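# Shelve two brown cartons behind cabinet's left door

## Task

Open the left door of the cabinet, move both brown cartons from the desk onto the third shelf down behind that door, each standing upright, then close that door completely. Finish by releasing everything and moving the robot away. The robot must not topple or be left leaning, or the task fails.

## Robot and tools

ROBOT. A LinearBot: an omnidirectional wheeled base with a column about 1.7 m high. A carriage rides up and down the column (lift_m) and carries two six-joint arms, left and right, each ending in a five-finger hand. Arm bases sit about 0.57 m + lift_m above the floor; carriage parts hang about 0.15 m below them. A hand point reaches about 0.78 m from its shoulder but only about 0.4 m below the arm base. Parked arm joints 1-6: 0, 0.05, 0.05, 1.45, 0, 0; parked robot is about 0.85 m wide, 0.65 m long. Cameras: carriage_camera (fixed, forward, tilted about 20 degrees down), left_wrist_camera and right_wrist_camera (on the little-finger side, aimed at the hand point).

FRAMES. Base frame: origin on the floor below the base centre, x forward, y left, z up, metres. The left_hand and right_hand readings are hand points in this frame; they tend to read higher than the true hand, especially at long reach or under load. Odometry frame = base frame at scene start; base_odometry counts wheel turns (slip counts as travel), heading in rad, left positive, -3.142 to 3.142.

TOOL move. One action per call. Arguments:
- base: an object with exactly one key, each a relative offset from where the base last reported itself: translate_m (metres, forward +, -2 to 2), strafe_m (metres, left +, -2 to 2), rotate_rad (radians, counter-clockwise/left +, -6.3 to 6.3).
- joints: one flat object for both arms and the lift, keyed by joint name, each value an absolute target (not an offset). lift_m 0 to 1 m. For each side (left_/right_): joint1_rad -2.617 to 3.054 (vertical-axis turn, 0 forward, + left); joint2_rad 0 to 3.141 (shoulder: 0 upper arm back and level, 1.57 upright, 3.14 forward and level); joint3_rad 0 to 3.141 (elbow, 0 folded, 3.14 straight); joint4_rad -1.57 to 1.57 (wrist pitch, + lifts fingertips); joint5_rad -1.57 to 1.57 (wrist yaw, + swings fingertips right, opposite sense to joint 1); joint6_rad -2.094 to 2.094 (roll about the finger direction, + clockwise seen from the forearm). Hand keys per side, -1 to 1, +1 open/-1 closed: hand_little, hand_ring, hand_middle, hand_index, hand_thumb_bend, hand_thumb_turn (+1 thumb beside palm, -1 opposite the fingers). Settings: hand_force_limit (-1 to 1, maps linearly to about 0-10 N at the fingertip, 0-15 N for thumb motors; starts at 0) and hand_speed (-0.96 to 1; starts -0.8, full speed at +0.48 and above). Joints 5 and 6 at 0 with a level hand give a palm facing down.
- speeds: per-action top speeds keyed translate_m, strafe_m (0.02-0.5 m/s), rotate_rad (0.05-1.57 rad/s), lift_m (0.02-0.27 m/s, default 0.25).
- min_time_s: 0.1-8 s, minimum duration of the arm motions; 2 or more gives straighter, gentler paths. Too short makes arms overshoot.
- cameras: list of names or ["all"]; [] for none; omitted means all only for an action-free call.
- blocking: true/omitted waits for everything to settle; false returns within about 0.5 s while motion continues. A later move overrides only the keys it names.
No action exceeds 15 s; 14 s gives time_out.

TOOL wait: seconds 0-10, optional cameras; returns early once running motions settle. stop: brakes all running motions (base coasts first); stopped parts hold and may keep pressing. zoom_image: camera plus region [x0, y0, x1, y1] in pixels from top-left, at most 504 by 504, on the newest images. show_instructions: shows reference pages. finished_scene: ends the scene irreversibly (scene 1).

RESULTS. base_status and joint_status per motion: done, moving, off_target (resting short, may still push), not_followed (withheld by the self/arm collision check, line "joint command not followed"), contact_stop, time_out, stopped, limit_stop_at_motor_heat. After an uncommanded stop (contact_stop/time_out) or a refused call, later move/wait/finished_scene calls in the same reply are skipped. on_its_own lists uncommanded actions ("held at" = current target). motor_effort in percent (peak in brackets), rough and biased. Joint torques in N m, offset and noisy; joints 1-3 wrap at ±28. <side>_hand_stopped_by lists little, ring, middle, index, thumb_bend, thumb_turn as moving/target/force/stalled/fault. <side>_<motor>_load_n is fingertip force, + when pushed open; a lost grip shows as loads falling near 0. Motor temperatures per arm; MOTOR HOT at 75 °C, at 100 °C the arm goes limp for 30-60 s (OVER-TEMPERATURE FAULT).

GRIPPING. A finger motor moves only when its target changes by at least 0.002, stops at the target or at the force limit, then locks. To grip harder, raise force_limit and send a more-closed target. Close at hand_speed -0.94 or lower for a soft grip. Thumb turned to -1 lets the hand wrap objects roughly 0.035-0.065 m thick; handles down to about 0.025 m.

CAUTIONS. Drive slowly near furniture; default speeds make any touch a hard hit. The base stops on contact but ignores the arms; arms have no contact stop and keep pressing. After a stopped drive, back off about 0.2 m. Never drive away while holding a closed door's handle, and do not back under a table edge: both can topple the robot. High carriage, outstretched or loaded arms and sudden stops reduce stability. Keep the two arms from touching each other; a moderate press ends the scene. Avoid drops, slams, releasing moving items and excessive finger force.

Each tool is called after "Emit:" by a JSON object that holds its "fn" and its "kwargs".

Reference images:

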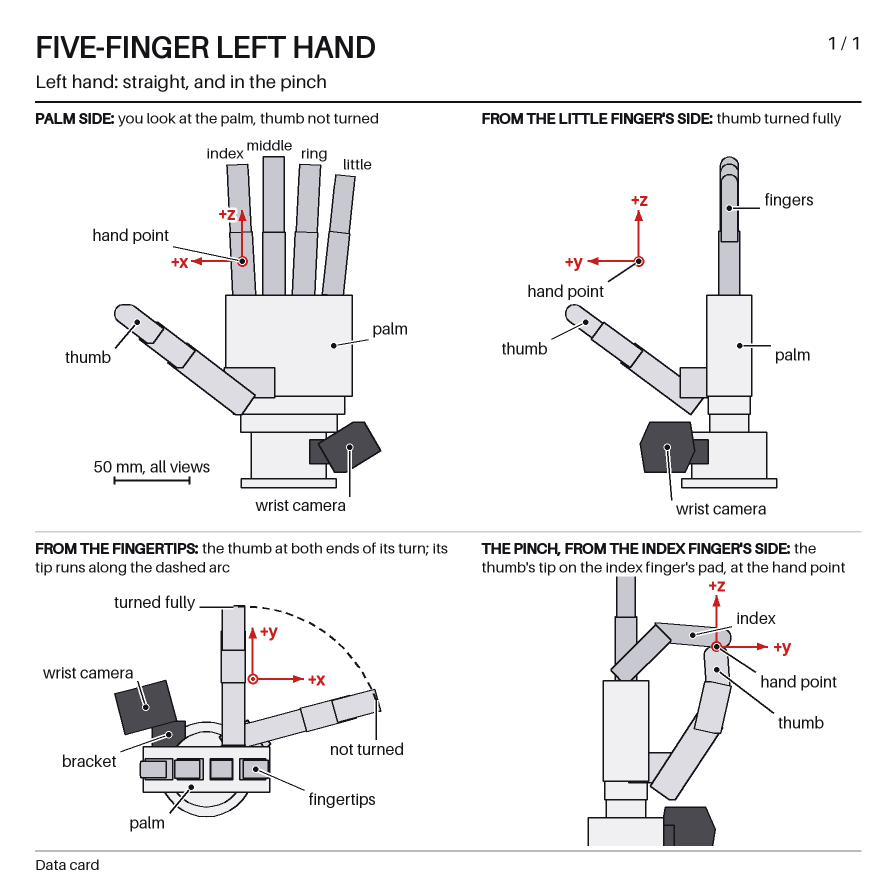

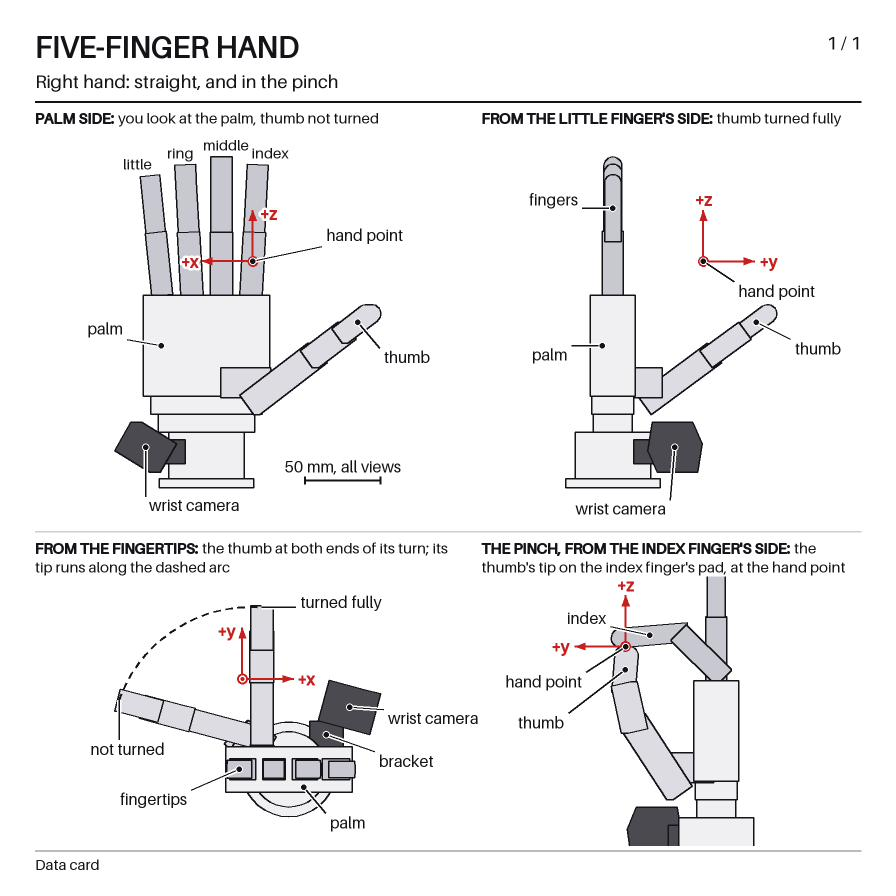

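## Session

Emit:
{"fn": "move", "kwargs": {"cameras": ["all"]}}

Scene clock: 0.00 s.
Joint torques (N m): no reading
Motor temperatures (°C): left_arm=[27 30 28 30 29 25] | right_arm=[27 26 27 33 28 29]
base_odometry: x=+0.000 y=+0.000 heading=+0.000
base_status: not commanded
joint_positions: lift_m=+0.300 left_joint1_rad=-0.018 left_joint2_rad=+0.043 left_joint3_rad=+0.034 left_joint4_rad=+1.437 left_joint5_rad=+0.032 left_joint6_rad=-0.043 right_joint1_rad=-0.016 right_joint2_rad=+0.034 right_joint3_rad=+0.046 right_joint4_rad=+1.443 right_joint5_rad=-0.002 right_joint6_rad=+0.011 left_hand_little=+1.000 left_hand_ring=+1.000 left_hand_middle=+1.000 left_hand_index=+1.000 left_hand_thumb_turn=+1.000 left_hand_thumb_bend=+1.000 left_hand_force_limit=+0.000 left_hand_speed=-0.800 right_hand_little=+1.000 right_hand_ring=+1.000 right_hand_middle=+1.000 right_hand_index=+1.000 right_hand_thumb_turn=+1.000 right_hand_thumb_bend=+1.000 right_hand_force_limit=+0.000 right_hand_speed=-0.800
joint_status: not commanded
left_hand_stopped_by: target,target,target,target,target,target
right_hand_stopped_by: target,target,target,target,target,target
left_little_load_n: 0.0
left_ring_load_n: 0.0
left_middle_load_n: 0.0
left_index_load_n: 0.0
left_thumb_bend_load_n: 0.0
left_thumb_turn_load_n: 0.0
right_little_load_n: 0.0
right_ring_load_n: -0.5
right_middle_load_n: 0.0
right_index_load_n: 0.0
right_thumb_bend_load_n: 0.0
right_thumb_turn_load_n: 0.0
motor_effort: lift_m=+44 drive_wheels=-1
left_hand: x=+0.3245 y=+0.2751 z=+1.3043 quat_wxyz=(+0.683, -0.040, +0.061, -0.727) (m; base frame)
right_hand: x=+0.3184 y=-0.2861 z=+1.3105 quat_wxyz=(+0.704, -0.041, +0.041, -0.708) (m; base frame)
pictures: carriage_camera, left_wrist_camera, right_wrist_camera
Images, in order (width x height): carriage_camera 896x504, left_wrist_camera 896x504, right_wrist_camera 896x504.

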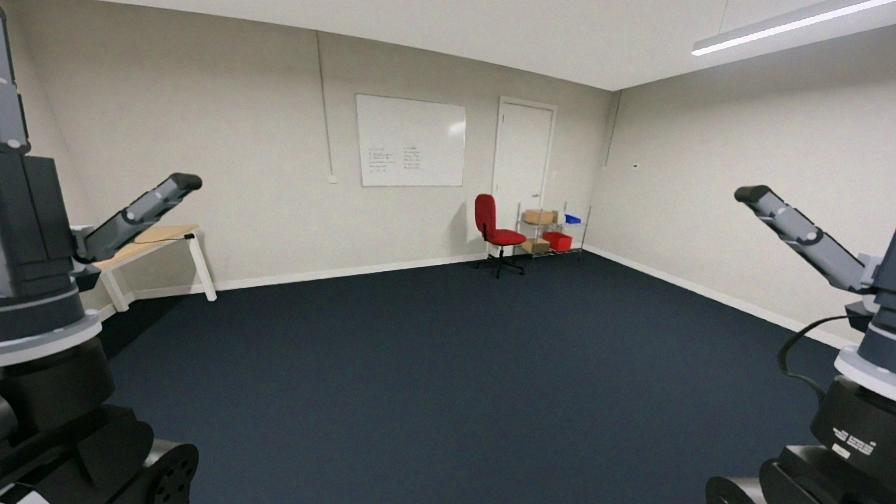

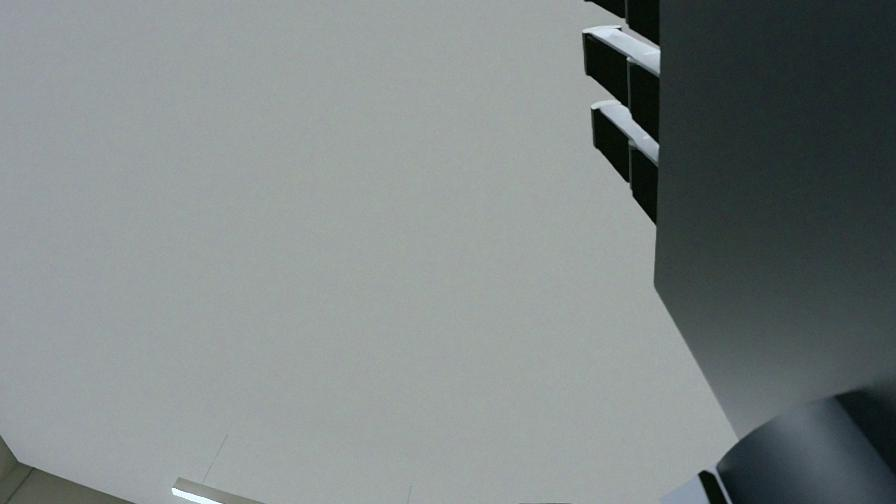

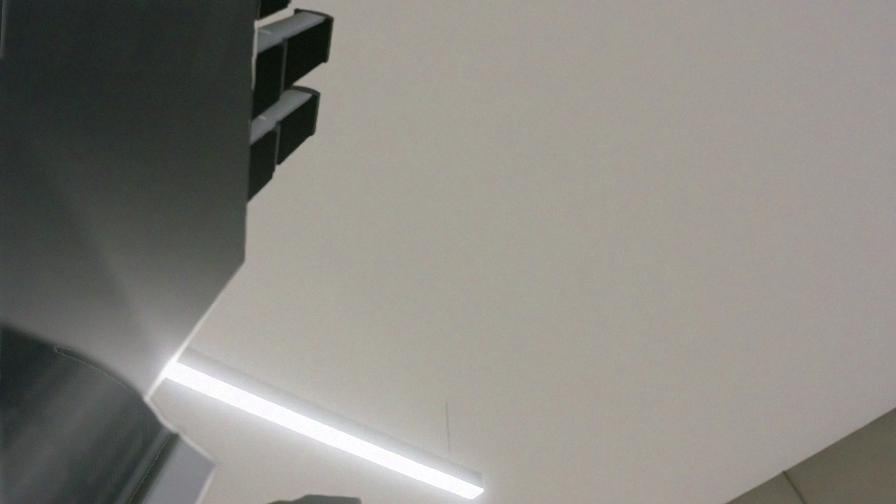

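Emit:
{"fn": "move", "kwargs": {"base": {"rotate_rad": 0.8}, "cameras": ["carriage_camera"]}}

Emit:
{"fn": "move", "kwargs": {"base": {"rotate_rad": 0.8}, "cameras": ["carriage_camera"]}}

Emit:
{"fn": "move", "kwargs": {"base": {"rotate_rad": -2.8}, "cameras": ["carriage_camera"]}}

Scene clock: 5.70 s.
Joint torques (N m): left_arm=[0.44 3.25 6.48 0.14 -0.1 -0.01] | right_arm=[-0.06 3.77 4.59 -0.03 0 -0.01]
move: done
base_odometry: x=+0.000 y=+0.000 heading=+0.800
base_status: done
joint_positions: lift_m=+0.300 left_joint1_rad=-0.018 left_joint2_rad=+0.043 left_joint3_rad=+0.034 left_joint4_rad=+1.437 left_joint5_rad=+0.032 left_joint6_rad=-0.043 right_joint1_rad=-0.016 right_joint2_rad=+0.034 right_joint3_rad=+0.046 right_joint4_rad=+1.441 right_joint5_rad=-0.002 right_joint6_rad=+0.011 left_hand_little=+1.000 left_hand_ring=+1.000 left_hand_middle=+1.000 left_hand_index=+1.000 left_hand_thumb_turn=+1.000 left_hand_thumb_bend=+1.000 left_hand_force_limit=+0.000 left_hand_speed=-0.800 right_hand_little=+1.000 right_hand_ring=+1.000 right_hand_middle=+1.000 right_hand_index=+1.000 right_hand_thumb_turn=+1.000 right_hand_thumb_bend=+1.000 right_hand_force_limit=+0.000 right_hand_speed=-0.800
joint_status: not commanded
left_hand_stopped_by: target,target,target,target,target,target
right_hand_stopped_by: target,target,target,target,target,target
left_little_load_n: 0.0
left_ring_load_n: 0.0
left_middle_load_n: 0.0
left_index_load_n: 0.0
left_thumb_bend_load_n: -0.5
left_thumb_turn_load_n: 0.0
right_little_load_n: 0.0
right_ring_load_n: 0.0
right_middle_load_n: 0.0
right_index_load_n: 0.5
right_thumb_bend_load_n: 0.0
right_thumb_turn_load_n: -0.5
motor_effort: lift_m=+44(46) drive_wheels=+7(17)
left_hand: x=+0.3245 y=+0.2751 z=+1.3043 quat_wxyz=(+0.683, -0.040, +0.061, -0.727)
right_hand: x=+0.3189 y=-0.2862 z=+1.3103 quat_wxyz=(+0.704, -0.041, +0.041, -0.708)
Images, in order (width x height): carriage_camera 896x504.

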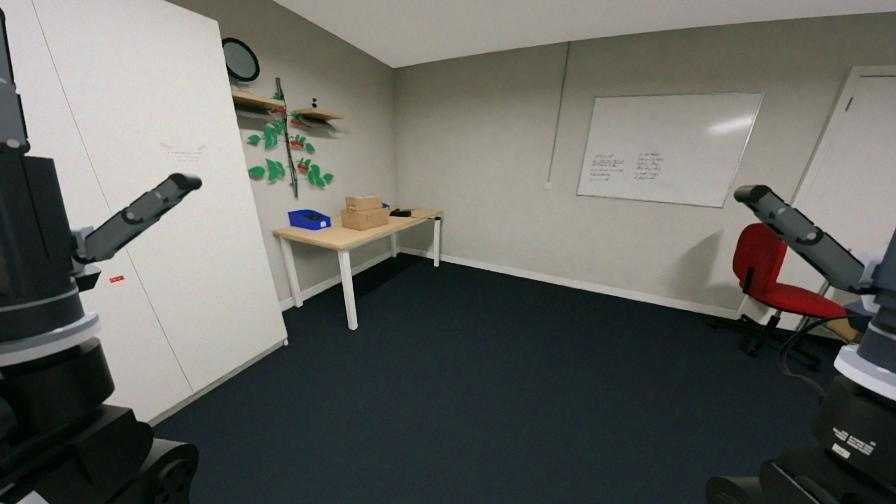

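Scene clock: 8.03 s.
Joint torques (N m): left_arm=[0.47 3.18 6.63 0.13 -0.12 -0.03] | right_arm=[-0.02 3.69 4.63 0.03 -0.01 -0.03]
move: done
base_odometry: x=+0.000 y=+0.000 heading=+1.599
base_status: done
joint_positions: lift_m=+0.300 left_joint1_rad=-0.018 left_joint2_rad=+0.043 left_joint3_rad=+0.034 left_joint4_rad=+1.436 left_joint5_rad=+0.032 left_joint6_rad=-0.043 right_joint1_rad=-0.016 right_joint2_rad=+0.034 right_joint3_rad=+0.046 right_joint4_rad=+1.440 right_joint5_rad=-0.002 right_joint6_rad=+0.011 left_hand_little=+1.000 left_hand_ring=+1.000 left_hand_middle=+1.000 left_hand_index=+1.000 left_hand_thumb_turn=+1.000 left_hand_thumb_bend=+1.000 left_hand_force_limit=+0.000 left_hand_speed=-0.800 right_hand_little=+1.000 right_hand_ring=+1.000 right_hand_middle=+1.000 right_hand_index=+1.000 right_hand_thumb_turn=+1.000 right_hand_thumb_bend=+1.000 right_hand_force_limit=+0.000 right_hand_speed=-0.800
joint_status: not commanded
left_hand_stopped_by: target,target,target,target,target,target
right_hand_stopped_by: target,target,target,target,target,target
left_little_load_n: 0.0
left_ring_load_n: 0.0
left_middle_load_n: 0.0
left_index_load_n: 0.0
left_thumb_bend_load_n: 0.0
left_thumb_turn_load_n: 0.0
right_little_load_n: 0.0
right_ring_load_n: 0.0
right_middle_load_n: 0.0
right_index_load_n: 0.0
right_thumb_bend_load_n: 0.0
right_thumb_turn_load_n: -0.5
motor_effort: lift_m=+44(46) drive_wheels=+7(16)
left_hand: x=+0.3247 y=+0.2751 z=+1.3042 quat_wxyz=(+0.683, -0.040, +0.062, -0.727)
right_hand: x=+0.3194 y=-0.2862 z=+1.3101 quat_wxyz=(+0.704, -0.042, +0.042, -0.707)
Images, in order (width x height): carriage_camera 896x504.

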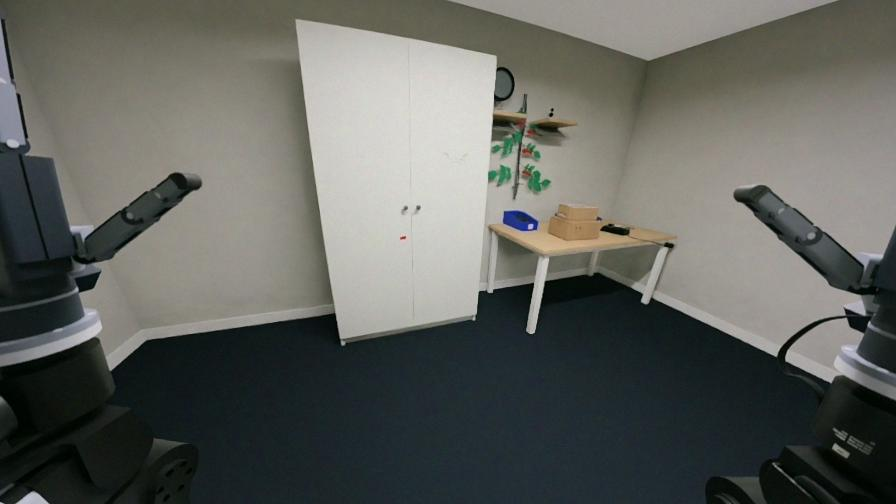

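Scene clock: 12.10 s.
Joint torques (N m): left_arm=[0.43 3.03 6.57 0.13 -0.11 -0.05] | right_arm=[-0.02 3.71 4.67 0.05 0.05 -0.03]
move: done
base_odometry: x=+0.000 y=+0.000 heading=-1.201
base_status: done
joint_positions: lift_m=+0.300 left_joint1_rad=-0.018 left_joint2_rad=+0.043 left_joint3_rad=+0.034 left_joint4_rad=+1.433 left_joint5_rad=+0.032 left_joint6_rad=-0.043 right_joint1_rad=-0.016 right_joint2_rad=+0.034 right_joint3_rad=+0.046 right_joint4_rad=+1.438 right_joint5_rad=-0.002 right_joint6_rad=+0.011 left_hand_little=+1.000 left_hand_ring=+1.000 left_hand_middle=+1.000 left_hand_index=+1.000 left_hand_thumb_turn=+1.000 left_hand_thumb_bend=+1.000 left_hand_force_limit=+0.000 left_hand_speed=-0.800 right_hand_little=+1.000 right_hand_ring=+1.000 right_hand_middle=+1.000 right_hand_index=+1.000 right_hand_thumb_turn=+1.000 right_hand_thumb_bend=+1.000 right_hand_force_limit=+0.000 right_hand_speed=-0.800
joint_status: not commanded
left_hand_stopped_by: target,target,target,target,target,target
right_hand_stopped_by: target,target,target,target,target,target
left_little_load_n: 0.0
left_ring_load_n: 0.0
left_middle_load_n: 0.0
left_index_load_n: 0.0
left_thumb_bend_load_n: 0.0
left_thumb_turn_load_n: 0.0
right_little_load_n: 0.0
right_ring_load_n: 0.0
right_middle_load_n: 0.0
right_index_load_n: 0.0
right_thumb_bend_load_n: 0.0
right_thumb_turn_load_n: 0.0
motor_effort: lift_m=+44(46) drive_wheels=+6(19)
left_hand: x=+0.3255 y=+0.2751 z=+1.3039 quat_wxyz=(+0.682, -0.041, +0.063, -0.727)
right_hand: x=+0.3199 y=-0.2862 z=+1.3099 quat_wxyz=(+0.704, -0.043, +0.043, -0.707)
Images, in order (width x height): carriage_camera 896x504.

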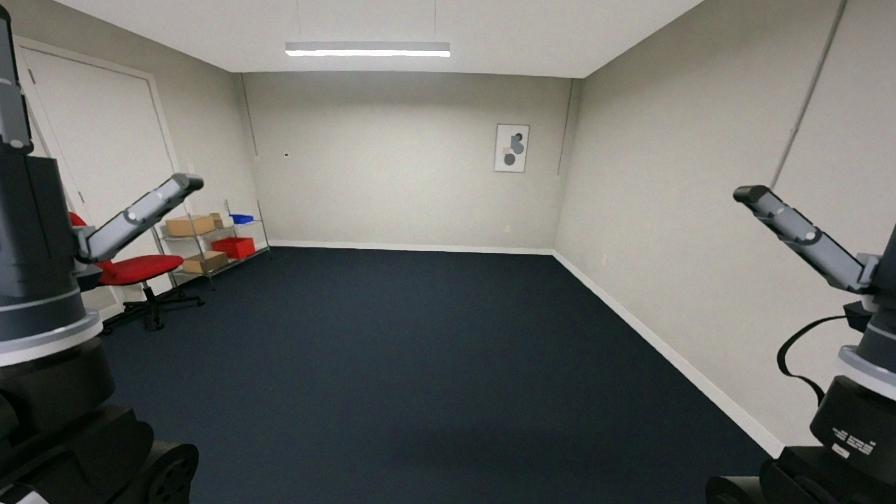

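Emit:
{"fn": "move", "kwargs": {"base": {"rotate_rad": 2.77}, "cameras": ["carriage_camera"]}}

Emit:
{"fn": "zoom_image", "kwargs": {"camera": "carriage_camera", "region": [280, 0, 700, 380]}}

Emit:
{"fn": "zoom_image", "kwargs": {"camera": "carriage_camera", "region": [480, 180, 700, 350]}}

Emit:
{"fn": "zoom_image", "kwargs": {"camera": "carriage_camera", "region": [380, 180, 460, 250]}}

Scene clock: 19.43 s.
Joint torques (N m): left_arm=[0.38 3.08 6.54 0.19 -0.06 0] | right_arm=[-0.09 3.71 4.78 0.01 -0.01 -0.04]
move: done
base_odometry: x=+0.000 y=+0.000 heading=+1.569
base_status: done
joint_positions: lift_m=+0.300 left_joint1_rad=-0.018 left_joint2_rad=+0.043 left_joint3_rad=+0.034 left_joint4_rad=+1.432 left_joint5_rad=+0.032 left_joint6_rad=-0.043 right_joint1_rad=-0.016 right_joint2_rad=+0.034 right_joint3_rad=+0.046 right_joint4_rad=+1.437 right_joint5_rad=-0.002 right_joint6_rad=+0.011 left_hand_little=+1.000 left_hand_ring=+1.000 left_hand_middle=+1.000 left_hand_index=+1.000 left_hand_thumb_turn=+1.000 left_hand_thumb_bend=+1.000 left_hand_force_limit=+0.000 left_hand_speed=-0.800 right_hand_little=+1.000 right_hand_ring=+1.000 right_hand_middle=+1.000 right_hand_index=+1.000 right_hand_thumb_turn=+1.000 right_hand_thumb_bend=+1.000 right_hand_force_limit=+0.000 right_hand_speed=-0.800
joint_status: not commanded
left_hand_stopped_by: target,target,target,target,target,target
right_hand_stopped_by: target,target,target,target,target,target
left_little_load_n: 0.0
left_ring_load_n: 0.0
left_middle_load_n: 0.0
left_index_load_n: 0.0
left_thumb_bend_load_n: 0.0
left_thumb_turn_load_n: 0.0
right_little_load_n: 0.0
right_ring_load_n: 0.0
right_middle_load_n: 0.0
right_index_load_n: 0.0
right_thumb_bend_load_n: 0.0
right_thumb_turn_load_n: -0.5
motor_effort: lift_m=+44(46) drive_wheels=+7(22)
left_hand: x=+0.3257 y=+0.2752 z=+1.3038 quat_wxyz=(+0.682, -0.042, +0.063, -0.727)
right_hand: x=+0.3201 y=-0.2862 z=+1.3099 quat_wxyz=(+0.704, -0.043, +0.043, -0.707)
Images, in order (width x height): carriage_camera 896x504.

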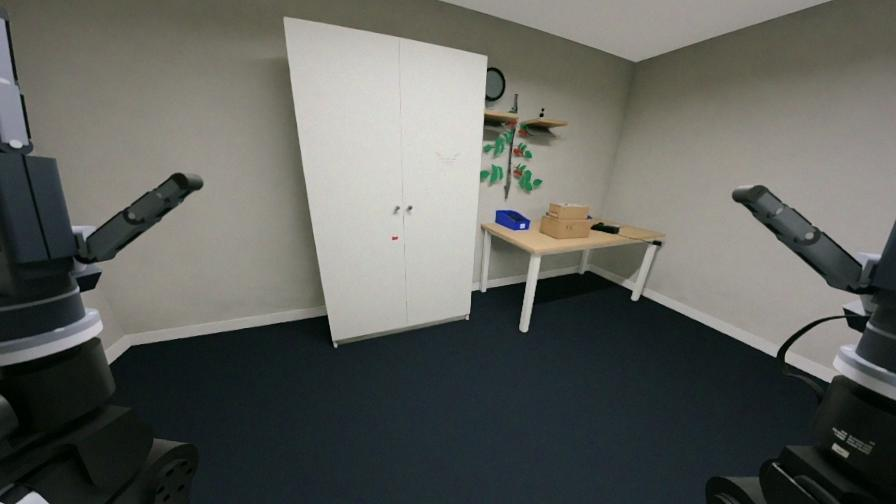

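Scaled by 1.200 from the camera's image (finer frame: 1280x720).

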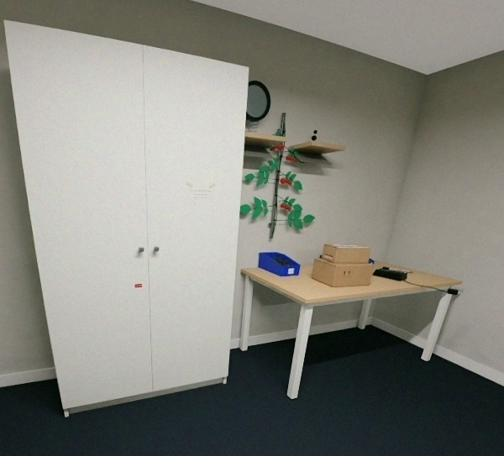

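Scaled by 2.291 from the camera's image (finer frame: 1280x720).

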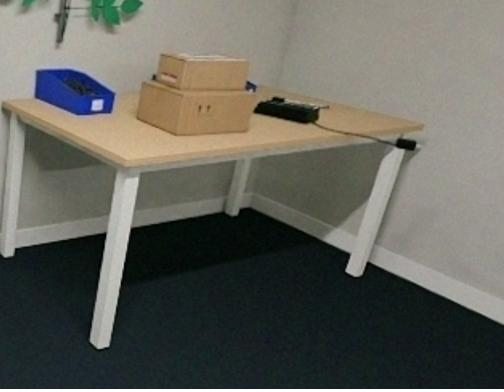

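Scaled by 6.300 from the camera's image (finer frame: 1280x720).

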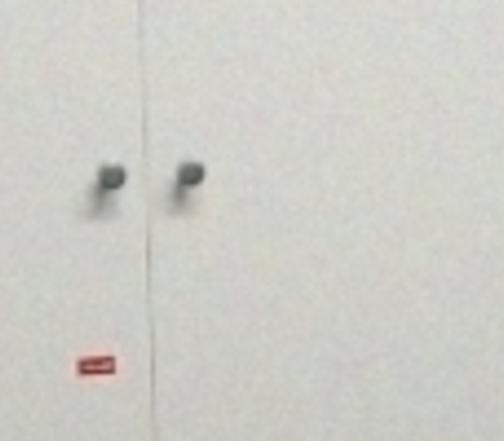

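Emit:
{"fn": "move", "kwargs": {"base": {"rotate_rad": 0.31}}}

Emit:
{"fn": "move", "kwargs": {"base": {"translate_m": 0.6}, "cameras": ["carriage_camera"]}}

Scene clock: 47.40 s.
Joint torques (N m): left_arm=[0.28 3.11 6.69 0.17 -0.07 -0.04] | right_arm=[-0.05 3.75 4.71 0.1 -0.01 -0.04]
move: done
base_odometry: x=+0.000 y=+0.000 heading=+1.879
base_status: done
joint_positions: lift_m=+0.300 left_joint1_rad=-0.018 left_joint2_rad=+0.043 left_joint3_rad=+0.034 left_joint4_rad=+1.434 left_joint5_rad=+0.032 left_joint6_rad=-0.043 right_joint1_rad=-0.016 right_joint2_rad=+0.034 right_joint3_rad=+0.046 right_joint4_rad=+1.437 right_joint5_rad=-0.002 right_joint6_rad=+0.011 left_hand_little=+1.000 left_hand_ring=+1.000 left_hand_middle=+1.000 left_hand_index=+1.000 left_hand_thumb_turn=+1.000 left_hand_thumb_bend=+1.000 left_hand_force_limit=+0.000 left_hand_speed=-0.800 right_hand_little=+1.000 right_hand_ring=+1.000 right_hand_middle=+1.000 right_hand_index=+1.000 right_hand_thumb_turn=+1.000 right_hand_thumb_bend=+1.000 right_hand_force_limit=+0.000 right_hand_speed=-0.800
joint_status: not commanded
left_hand_stopped_by: target,target,target,target,target,target
right_hand_stopped_by: target,target,target,target,target,target
left_little_load_n: 0.0
left_ring_load_n: 0.0
left_middle_load_n: 0.0
left_index_load_n: 0.0
left_thumb_bend_load_n: 0.0
left_thumb_turn_load_n: 0.0
right_little_load_n: 0.0
right_ring_load_n: 0.0
right_middle_load_n: 0.0
right_index_load_n: 0.0
right_thumb_bend_load_n: 0.0
right_thumb_turn_load_n: 0.0
motor_effort: lift_m=+44(46) drive_wheels=+7(16)
left_hand: x=+0.3253 y=+0.2752 z=+1.3040 quat_wxyz=(+0.682, -0.041, +0.062, -0.727)
right_hand: x=+0.3200 y=-0.2862 z=+1.3099 quat_wxyz=(+0.704, -0.043, +0.043, -0.707)
pictures: none

Scene clock: 50.80 s.
Joint torques (N m): left_arm=[0.16 3.19 6.82 0.2 -0.09 -0.04] | right_arm=[-0.1 3.75 4.71 0 0.01 -0.02]
move: done
base_odometry: x=-0.182 y=+0.572 heading=+1.880
base_status: done
joint_positions: lift_m=+0.300 left_joint1_rad=-0.018 left_joint2_rad=+0.043 left_joint3_rad=+0.034 left_joint4_rad=+1.433 left_joint5_rad=+0.032 left_joint6_rad=-0.043 right_joint1_rad=-0.016 right_joint2_rad=+0.034 right_joint3_rad=+0.046 right_joint4_rad=+1.438 right_joint5_rad=-0.002 right_joint6_rad=+0.011 left_hand_little=+1.000 left_hand_ring=+1.000 left_hand_middle=+1.000 left_hand_index=+1.000 left_hand_thumb_turn=+1.000 left_hand_thumb_bend=+1.000 left_hand_force_limit=+0.000 left_hand_speed=-0.800 right_hand_little=+1.000 right_hand_ring=+1.000 right_hand_middle=+1.000 right_hand_index=+1.000 right_hand_thumb_turn=+1.000 right_hand_thumb_bend=+1.000 right_hand_force_limit=+0.000 right_hand_speed=-0.800
joint_status: not commanded
left_hand_stopped_by: target,target,target,target,target,target
right_hand_stopped_by: target,target,target,target,target,target
left_little_load_n: 0.5
left_ring_load_n: 0.0
left_middle_load_n: 0.0
left_index_load_n: 0.0
left_thumb_bend_load_n: 0.5
left_thumb_turn_load_n: 0.0
right_little_load_n: 0.0
right_ring_load_n: 0.0
right_middle_load_n: 0.5
right_index_load_n: 0.0
right_thumb_bend_load_n: 0.0
right_thumb_turn_load_n: 0.0
motor_effort: lift_m=+44(46) drive_wheels=-9(27)
left_hand: x=+0.3254 y=+0.2752 z=+1.3040 quat_wxyz=(+0.682, -0.041, +0.062, -0.727)
right_hand: x=+0.3197 y=-0.2862 z=+1.3100 quat_wxyz=(+0.704, -0.043, +0.043, -0.707)
Images, in order (width x height): carriage_camera 896x504.

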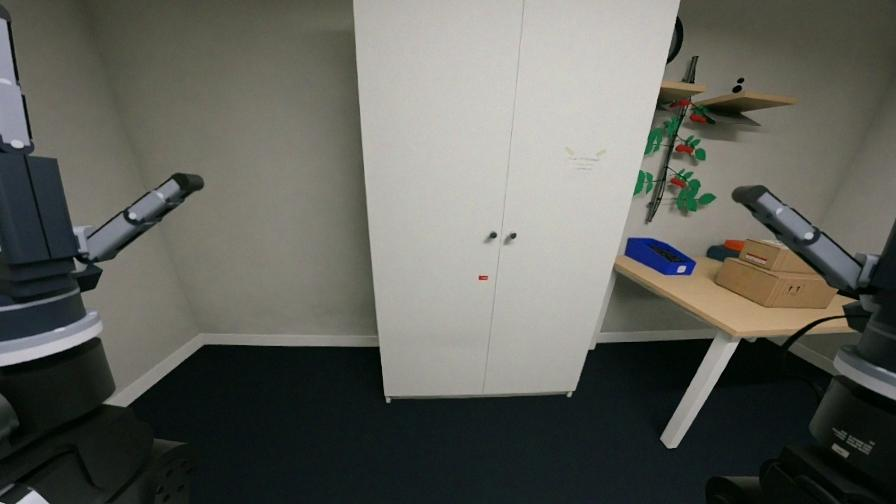

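Emit:
{"fn": "zoom_image", "kwargs": {"camera": "carriage_camera", "region": [600, 210, 880, 350]}}

Emit:
{"fn": "zoom_image", "kwargs": {"camera": "carriage_camera", "region": [470, 215, 540, 290]}}

Scaled by 1.800 from the camera's image (finer frame: 1280x720).

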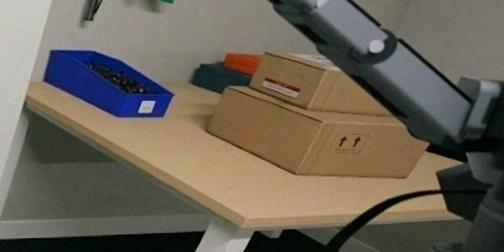

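Scaled by 6.720 from the camera's image (finer frame: 1280x720).

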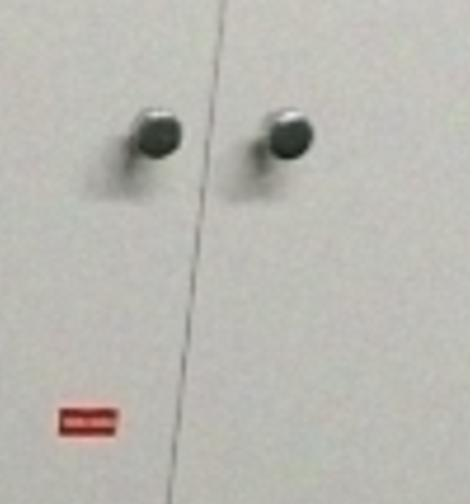

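Emit:
{"fn": "move", "kwargs": {"base": {"strafe_m": -0.21}}}

Emit:
{"fn": "move", "kwargs": {"base": {"translate_m": 0.25}, "joints": {"lift_m": 0.15}, "cameras": ["carriage_camera"]}}

Emit:
{"fn": "zoom_image", "kwargs": {"camera": "carriage_camera", "region": [380, 140, 520, 240]}}

Scene clock: 108.77 s.
Joint torques (N m): left_arm=[0.18 3.12 6.71 0.08 -0.09 -0.02] | right_arm=[-0.06 3.67 4.72 -0.01 0.01 -0.04]
move: done
base_odometry: x=+0.018 y=+0.636 heading=+1.880
base_status: done
joint_positions: lift_m=+0.300 left_joint1_rad=-0.017 left_joint2_rad=+0.043 left_joint3_rad=+0.034 left_joint4_rad=+1.435 left_joint5_rad=+0.032 left_joint6_rad=-0.043 right_joint1_rad=-0.015 right_joint2_rad=+0.034 right_joint3_rad=+0.046 right_joint4_rad=+1.440 right_joint5_rad=-0.001 right_joint6_rad=+0.011 left_hand_little=+1.000 left_hand_ring=+1.000 left_hand_middle=+1.000 left_hand_index=+1.000 left_hand_thumb_turn=+1.000 left_hand_thumb_bend=+1.000 left_hand_force_limit=+0.000 left_hand_speed=-0.800 right_hand_little=+1.000 right_hand_ring=+1.000 right_hand_middle=+1.000 right_hand_index=+1.000 right_hand_thumb_turn=+1.000 right_hand_thumb_bend=+1.000 right_hand_force_limit=+0.000 right_hand_speed=-0.800
joint_status: not commanded
left_hand_stopped_by: target,target,target,target,target,target
right_hand_stopped_by: target,target,target,target,target,target
left_little_load_n: 0.0
left_ring_load_n: 0.5
left_middle_load_n: 0.0
left_index_load_n: 0.0
left_thumb_bend_load_n: 0.0
left_thumb_turn_load_n: 0.0
right_little_load_n: 0.0
right_ring_load_n: 0.0
right_middle_load_n: 0.0
right_index_load_n: 0.0
right_thumb_bend_load_n: 0.0
right_thumb_turn_load_n: 0.0
motor_effort: lift_m=+45(46) drive_wheels=-4(15)
left_hand: x=+0.3250 y=+0.2752 z=+1.3041 quat_wxyz=(+0.683, -0.041, +0.062, -0.727)
right_hand: x=+0.3193 y=-0.2862 z=+1.3102 quat_wxyz=(+0.704, -0.042, +0.042, -0.707)
pictures: none

Scene clock: 111.07 s.
Joint torques (N m): left_arm=[0.24 3.22 6.53 0.09 -0.07 0.01] | right_arm=[-0.08 3.86 4.52 -0.02 0 -0.04]
move: done
base_odometry: x=-0.058 y=+0.874 heading=+1.879
base_status: done
joint_positions: lift_m=+0.150 left_joint1_rad=-0.017 left_joint2_rad=+0.043 left_joint3_rad=+0.034 left_joint4_rad=+1.434 left_joint5_rad=+0.032 left_joint6_rad=-0.043 right_joint1_rad=-0.015 right_joint2_rad=+0.034 right_joint3_rad=+0.046 right_joint4_rad=+1.439 right_joint5_rad=-0.001 right_joint6_rad=+0.011 left_hand_little=+1.000 left_hand_ring=+1.000 left_hand_middle=+1.000 left_hand_index=+1.000 left_hand_thumb_turn=+1.000 left_hand_thumb_bend=+1.000 left_hand_force_limit=+0.000 left_hand_speed=-0.800 right_hand_little=+1.000 right_hand_ring=+1.000 right_hand_middle=+1.000 right_hand_index=+1.000 right_hand_thumb_turn=+1.000 right_hand_thumb_bend=+1.000 right_hand_force_limit=+0.000 right_hand_speed=-0.800
joint_status: all done
left_hand_stopped_by: target,target,target,target,target,target
right_hand_stopped_by: target,target,target,target,target,target
left_little_load_n: 0.0
left_ring_load_n: 0.0
left_middle_load_n: 0.0
left_index_load_n: 0.0
left_thumb_bend_load_n: 0.0
left_thumb_turn_load_n: 0.0
right_little_load_n: 0.0
right_ring_load_n: 0.0
right_middle_load_n: 0.0
right_index_load_n: 0.0
right_thumb_bend_load_n: 0.0
right_thumb_turn_load_n: 0.0
motor_effort: lift_m=+45(46) drive_wheels=-6(14)
left_hand: x=+0.3253 y=+0.2752 z=+1.1540 quat_wxyz=(+0.683, -0.041, +0.062, -0.727)
right_hand: x=+0.3195 y=-0.2862 z=+1.1601 quat_wxyz=(+0.704, -0.042, +0.042, -0.707)
Images, in order (width x height): carriage_camera 896x504.

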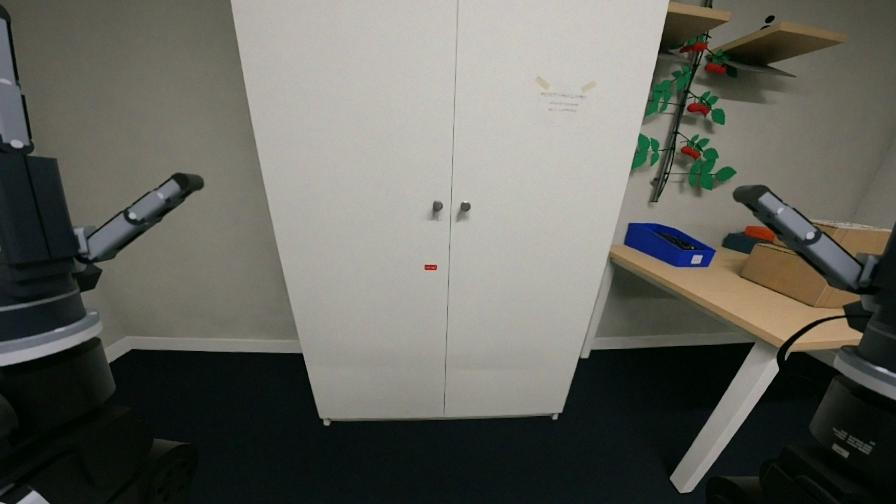

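Scaled by 3.600 from the camera's image (finer frame: 1280x720).

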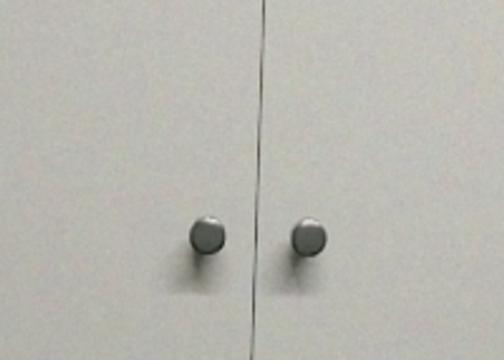

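Emit:
{"fn": "move", "kwargs": {"joints": {"left_joint1_rad": -0.2, "left_joint2_rad": 1.5, "left_joint3_rad": 0.95, "left_joint4_rad": 0.55, "left_joint5_rad": 1.37, "left_joint6_rad": 1.57, "left_hand_thumb_turn": -1, "left_hand_speed": 0}, "min_time_s": 3, "cameras": ["all"]}}

Scene clock: 137.83 s.
Joint torques (N m): left_arm=[-0.08 -3.81 10.47 1.65 0.08 0.1] | right_arm=[-0.17 3.74 4.71 0.01 -0.02 -0.04]
move: done
base_odometry: x=-0.058 y=+0.874 heading=+1.879
base_status: not commanded
joint_positions: lift_m=+0.150 left_joint1_rad=-0.195 left_joint2_rad=+1.484 left_joint3_rad=+0.923 left_joint4_rad=+0.559 left_joint5_rad=+1.360 left_joint6_rad=+1.562 right_joint1_rad=-0.015 right_joint2_rad=+0.034 right_joint3_rad=+0.046 right_joint4_rad=+1.440 right_joint5_rad=-0.001 right_joint6_rad=+0.011 left_hand_little=+1.000 left_hand_ring=+1.000 left_hand_middle=+1.000 left_hand_index=+1.000 left_hand_thumb_turn=-1.000 left_hand_thumb_bend=+1.000 left_hand_force_limit=+0.000 left_hand_speed=+0.000 right_hand_little=+1.000 right_hand_ring=+1.000 right_hand_middle=+1.000 right_hand_index=+1.000 right_hand_thumb_turn=+1.000 right_hand_thumb_bend=+1.000 right_hand_force_limit=+0.000 right_hand_speed=-0.800
joint_status: all done
left_hand_stopped_by: target,target,target,target,target,target
right_hand_stopped_by: target,target,target,target,target,target
left_little_load_n: 0.0
left_ring_load_n: 0.0
left_middle_load_n: 0.0
left_index_load_n: 0.0
left_thumb_bend_load_n: 0.0
left_thumb_turn_load_n: 0.5
right_little_load_n: 0.0
right_ring_load_n: 0.0
right_middle_load_n: 0.0
right_index_load_n: 0.0
right_thumb_bend_load_n: 0.0
right_thumb_turn_load_n: 0.0
motor_effort: lift_m=+44(46) drive_wheels=-5(6)
left_hand: x=+0.5946 y=+0.0629 z=+0.9808 quat_wxyz=(+0.501, +0.493, +0.507, -0.499)
right_hand: x=+0.3193 y=-0.2862 z=+1.1601 quat_wxyz=(+0.704, -0.042, +0.042, -0.707)
pictures: carriage_camera, left_wrist_camera, right_wrist_camera
Images, in order (width x height): carriage_camera 896x504, left_wrist_camera 896x504, right_wrist_camera 896x504.

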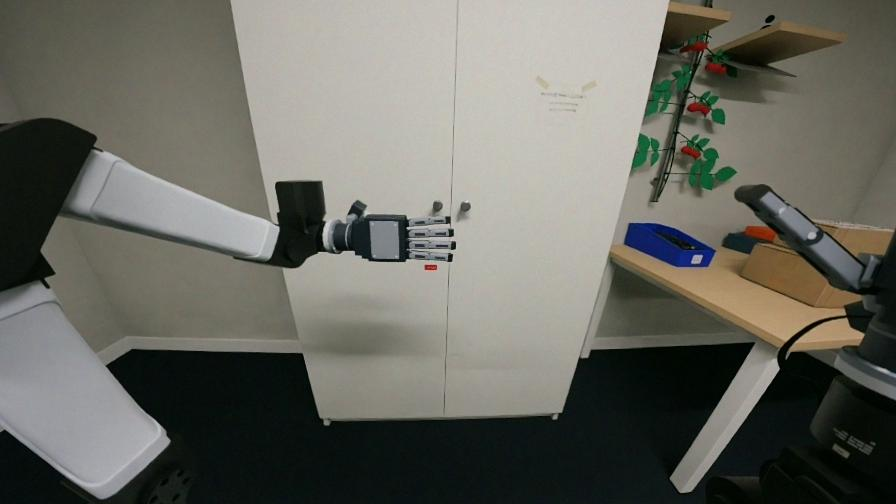

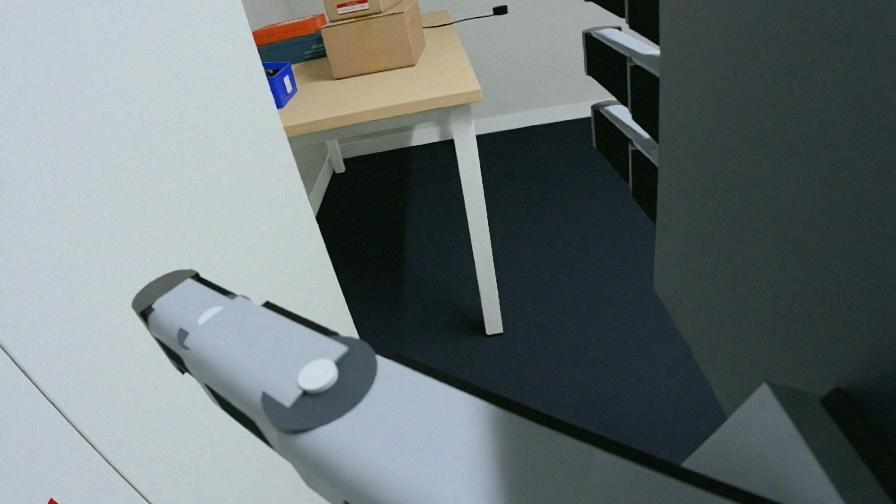

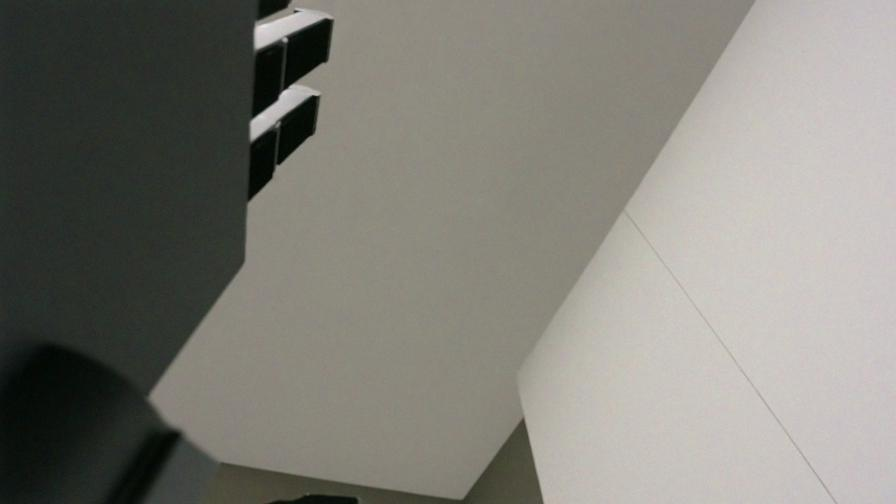

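Emit:
{"fn": "zoom_image", "kwargs": {"camera": "carriage_camera", "region": [260, 160, 500, 280]}}

Scaled by 2.100 from the camera's image (finer frame: 1280x720).

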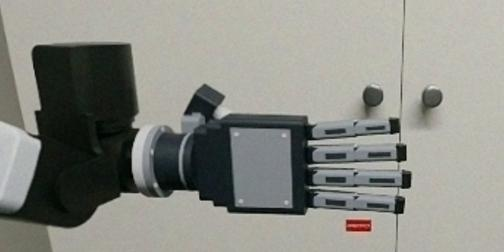

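Emit:
{"fn": "move", "kwargs": {"base": {"rotate_rad": 0.02}}}

Emit:
{"fn": "move", "kwargs": {"base": {"translate_m": 0.12}, "speeds": {"translate_m": 0.1}, "cameras": ["carriage_camera", "left_wrist_camera"]}}

Emit:
{"fn": "zoom_image", "kwargs": {"camera": "carriage_camera", "region": [300, 140, 500, 260]}}

Scene clock: 158.60 s.
Joint torques (N m): left_arm=[0.03 -3.97 10.21 1.65 0 0.07] | right_arm=[0.1 3.78 4.63 0.01 -0.05 -0.04]
Motor temperatures (°C): left_arm=[27 31 36 31 29 25] | right_arm=[27 28 31 32 28 29]
move: done
base_odometry: x=-0.058 y=+0.874 heading=+1.898
base_status: done
joint_positions: lift_m=+0.150 left_joint1_rad=-0.197 left_joint2_rad=+1.485 left_joint3_rad=+0.924 left_joint4_rad=+0.556 left_joint5_rad=+1.364 left_joint6_rad=+1.563 right_joint1_rad=-0.015 right_joint2_rad=+0.034 right_joint3_rad=+0.046 right_joint4_rad=+1.440 right_joint5_rad=-0.001 right_joint6_rad=+0.011 left_hand_little=+1.000 left_hand_ring=+1.000 left_hand_middle=+1.000 left_hand_index=+1.000 left_hand_thumb_turn=-1.000 left_hand_thumb_bend=+1.000 left_hand_force_limit=+0.000 left_hand_speed=+0.000 right_hand_little=+1.000 right_hand_ring=+1.000 right_hand_middle=+1.000 right_hand_index=+1.000 right_hand_thumb_turn=+1.000 right_hand_thumb_bend=+1.000 right_hand_force_limit=+0.000 right_hand_speed=-0.800
joint_status: not commanded
left_hand_stopped_by: target,target,target,target,target,target
right_hand_stopped_by: target,target,target,target,target,target
left_little_load_n: 0.0
left_ring_load_n: 0.0
left_middle_load_n: -0.5
left_index_load_n: 0.0
left_thumb_bend_load_n: 0.0
left_thumb_turn_load_n: 0.0
right_little_load_n: 0.0
right_ring_load_n: 0.0
right_middle_load_n: 0.0
right_index_load_n: 0.0
right_thumb_bend_load_n: 0.5
right_thumb_turn_load_n: 0.0
motor_effort: lift_m=+45(46) drive_wheels=-10(10)
left_hand: x=+0.5936 y=+0.0620 z=+0.9803 quat_wxyz=(+0.499, +0.495, +0.506, -0.500)
right_hand: x=+0.3193 y=-0.2862 z=+1.1601 quat_wxyz=(+0.704, -0.042, +0.042, -0.707)
pictures: none

Scene clock: 160.50 s.
Joint torques (N m): left_arm=[0.13 -3.84 10.19 1.71 -0.03 0.07] | right_arm=[-0.03 3.73 4.59 -0.07 -0.01 -0.04]
move: done
base_odometry: x=-0.097 y=+0.988 heading=+1.899
base_status: done
joint_positions: lift_m=+0.150 left_joint1_rad=-0.198 left_joint2_rad=+1.485 left_joint3_rad=+0.925 left_joint4_rad=+0.553 left_joint5_rad=+1.365 left_joint6_rad=+1.563 right_joint1_rad=-0.015 right_joint2_rad=+0.034 right_joint3_rad=+0.046 right_joint4_rad=+1.442 right_joint5_rad=-0.001 right_joint6_rad=+0.011 left_hand_little=+1.000 left_hand_ring=+1.000 left_hand_middle=+1.000 left_hand_index=+1.000 left_hand_thumb_turn=-1.000 left_hand_thumb_bend=+1.000 left_hand_force_limit=+0.000 left_hand_speed=+0.000 right_hand_little=+1.000 right_hand_ring=+1.000 right_hand_middle=+1.000 right_hand_index=+1.000 right_hand_thumb_turn=+1.000 right_hand_thumb_bend=+1.000 right_hand_force_limit=+0.000 right_hand_speed=-0.800
joint_status: not commanded
left_hand_stopped_by: target,target,target,target,target,target
right_hand_stopped_by: target,target,target,target,target,target
left_little_load_n: 0.0
left_ring_load_n: 0.0
left_middle_load_n: 0.0
left_index_load_n: 0.0
left_thumb_bend_load_n: 0.0
left_thumb_turn_load_n: 0.0
right_little_load_n: 0.0
right_ring_load_n: 0.0
right_middle_load_n: 0.0
right_index_load_n: 0.0
right_thumb_bend_load_n: 0.0
right_thumb_turn_load_n: 0.0
motor_effort: lift_m=+45(46) drive_wheels=-8(17)
left_hand: x=+0.5930 y=+0.0616 z=+0.9802 quat_wxyz=(+0.498, +0.495, +0.506, -0.501)
right_hand: x=+0.3188 y=-0.2862 z=+1.1603 quat_wxyz=(+0.704, -0.041, +0.041, -0.707)
Images, in order (width x height): carriage_camera 896x504, left_wrist_camera 896x504.

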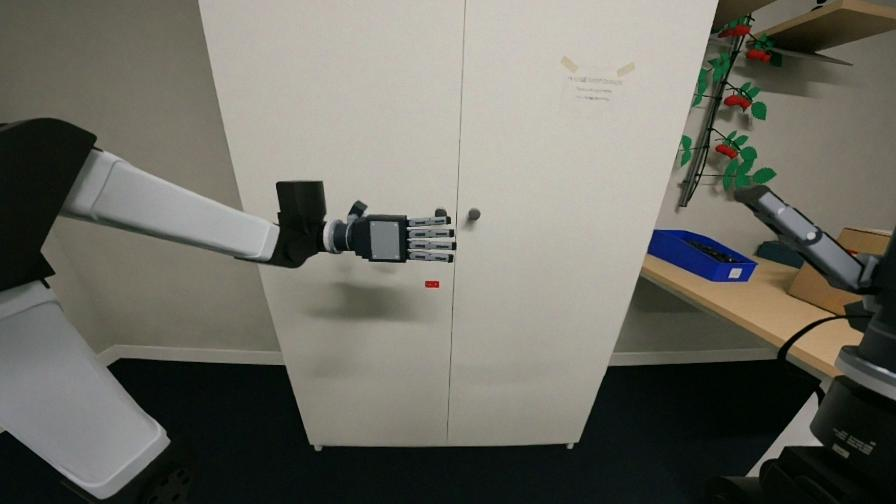

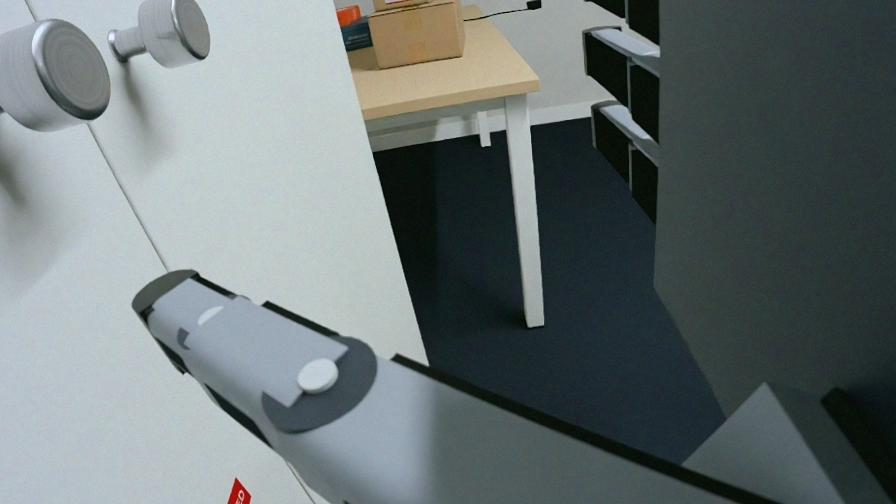

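Scaled by 2.520 from the camera's image (finer frame: 1280x720).

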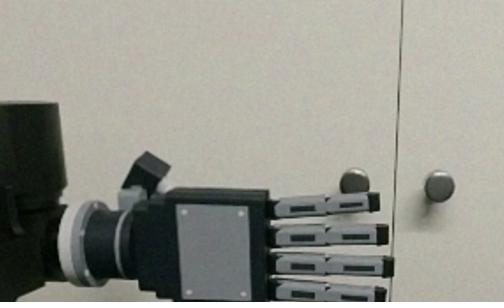

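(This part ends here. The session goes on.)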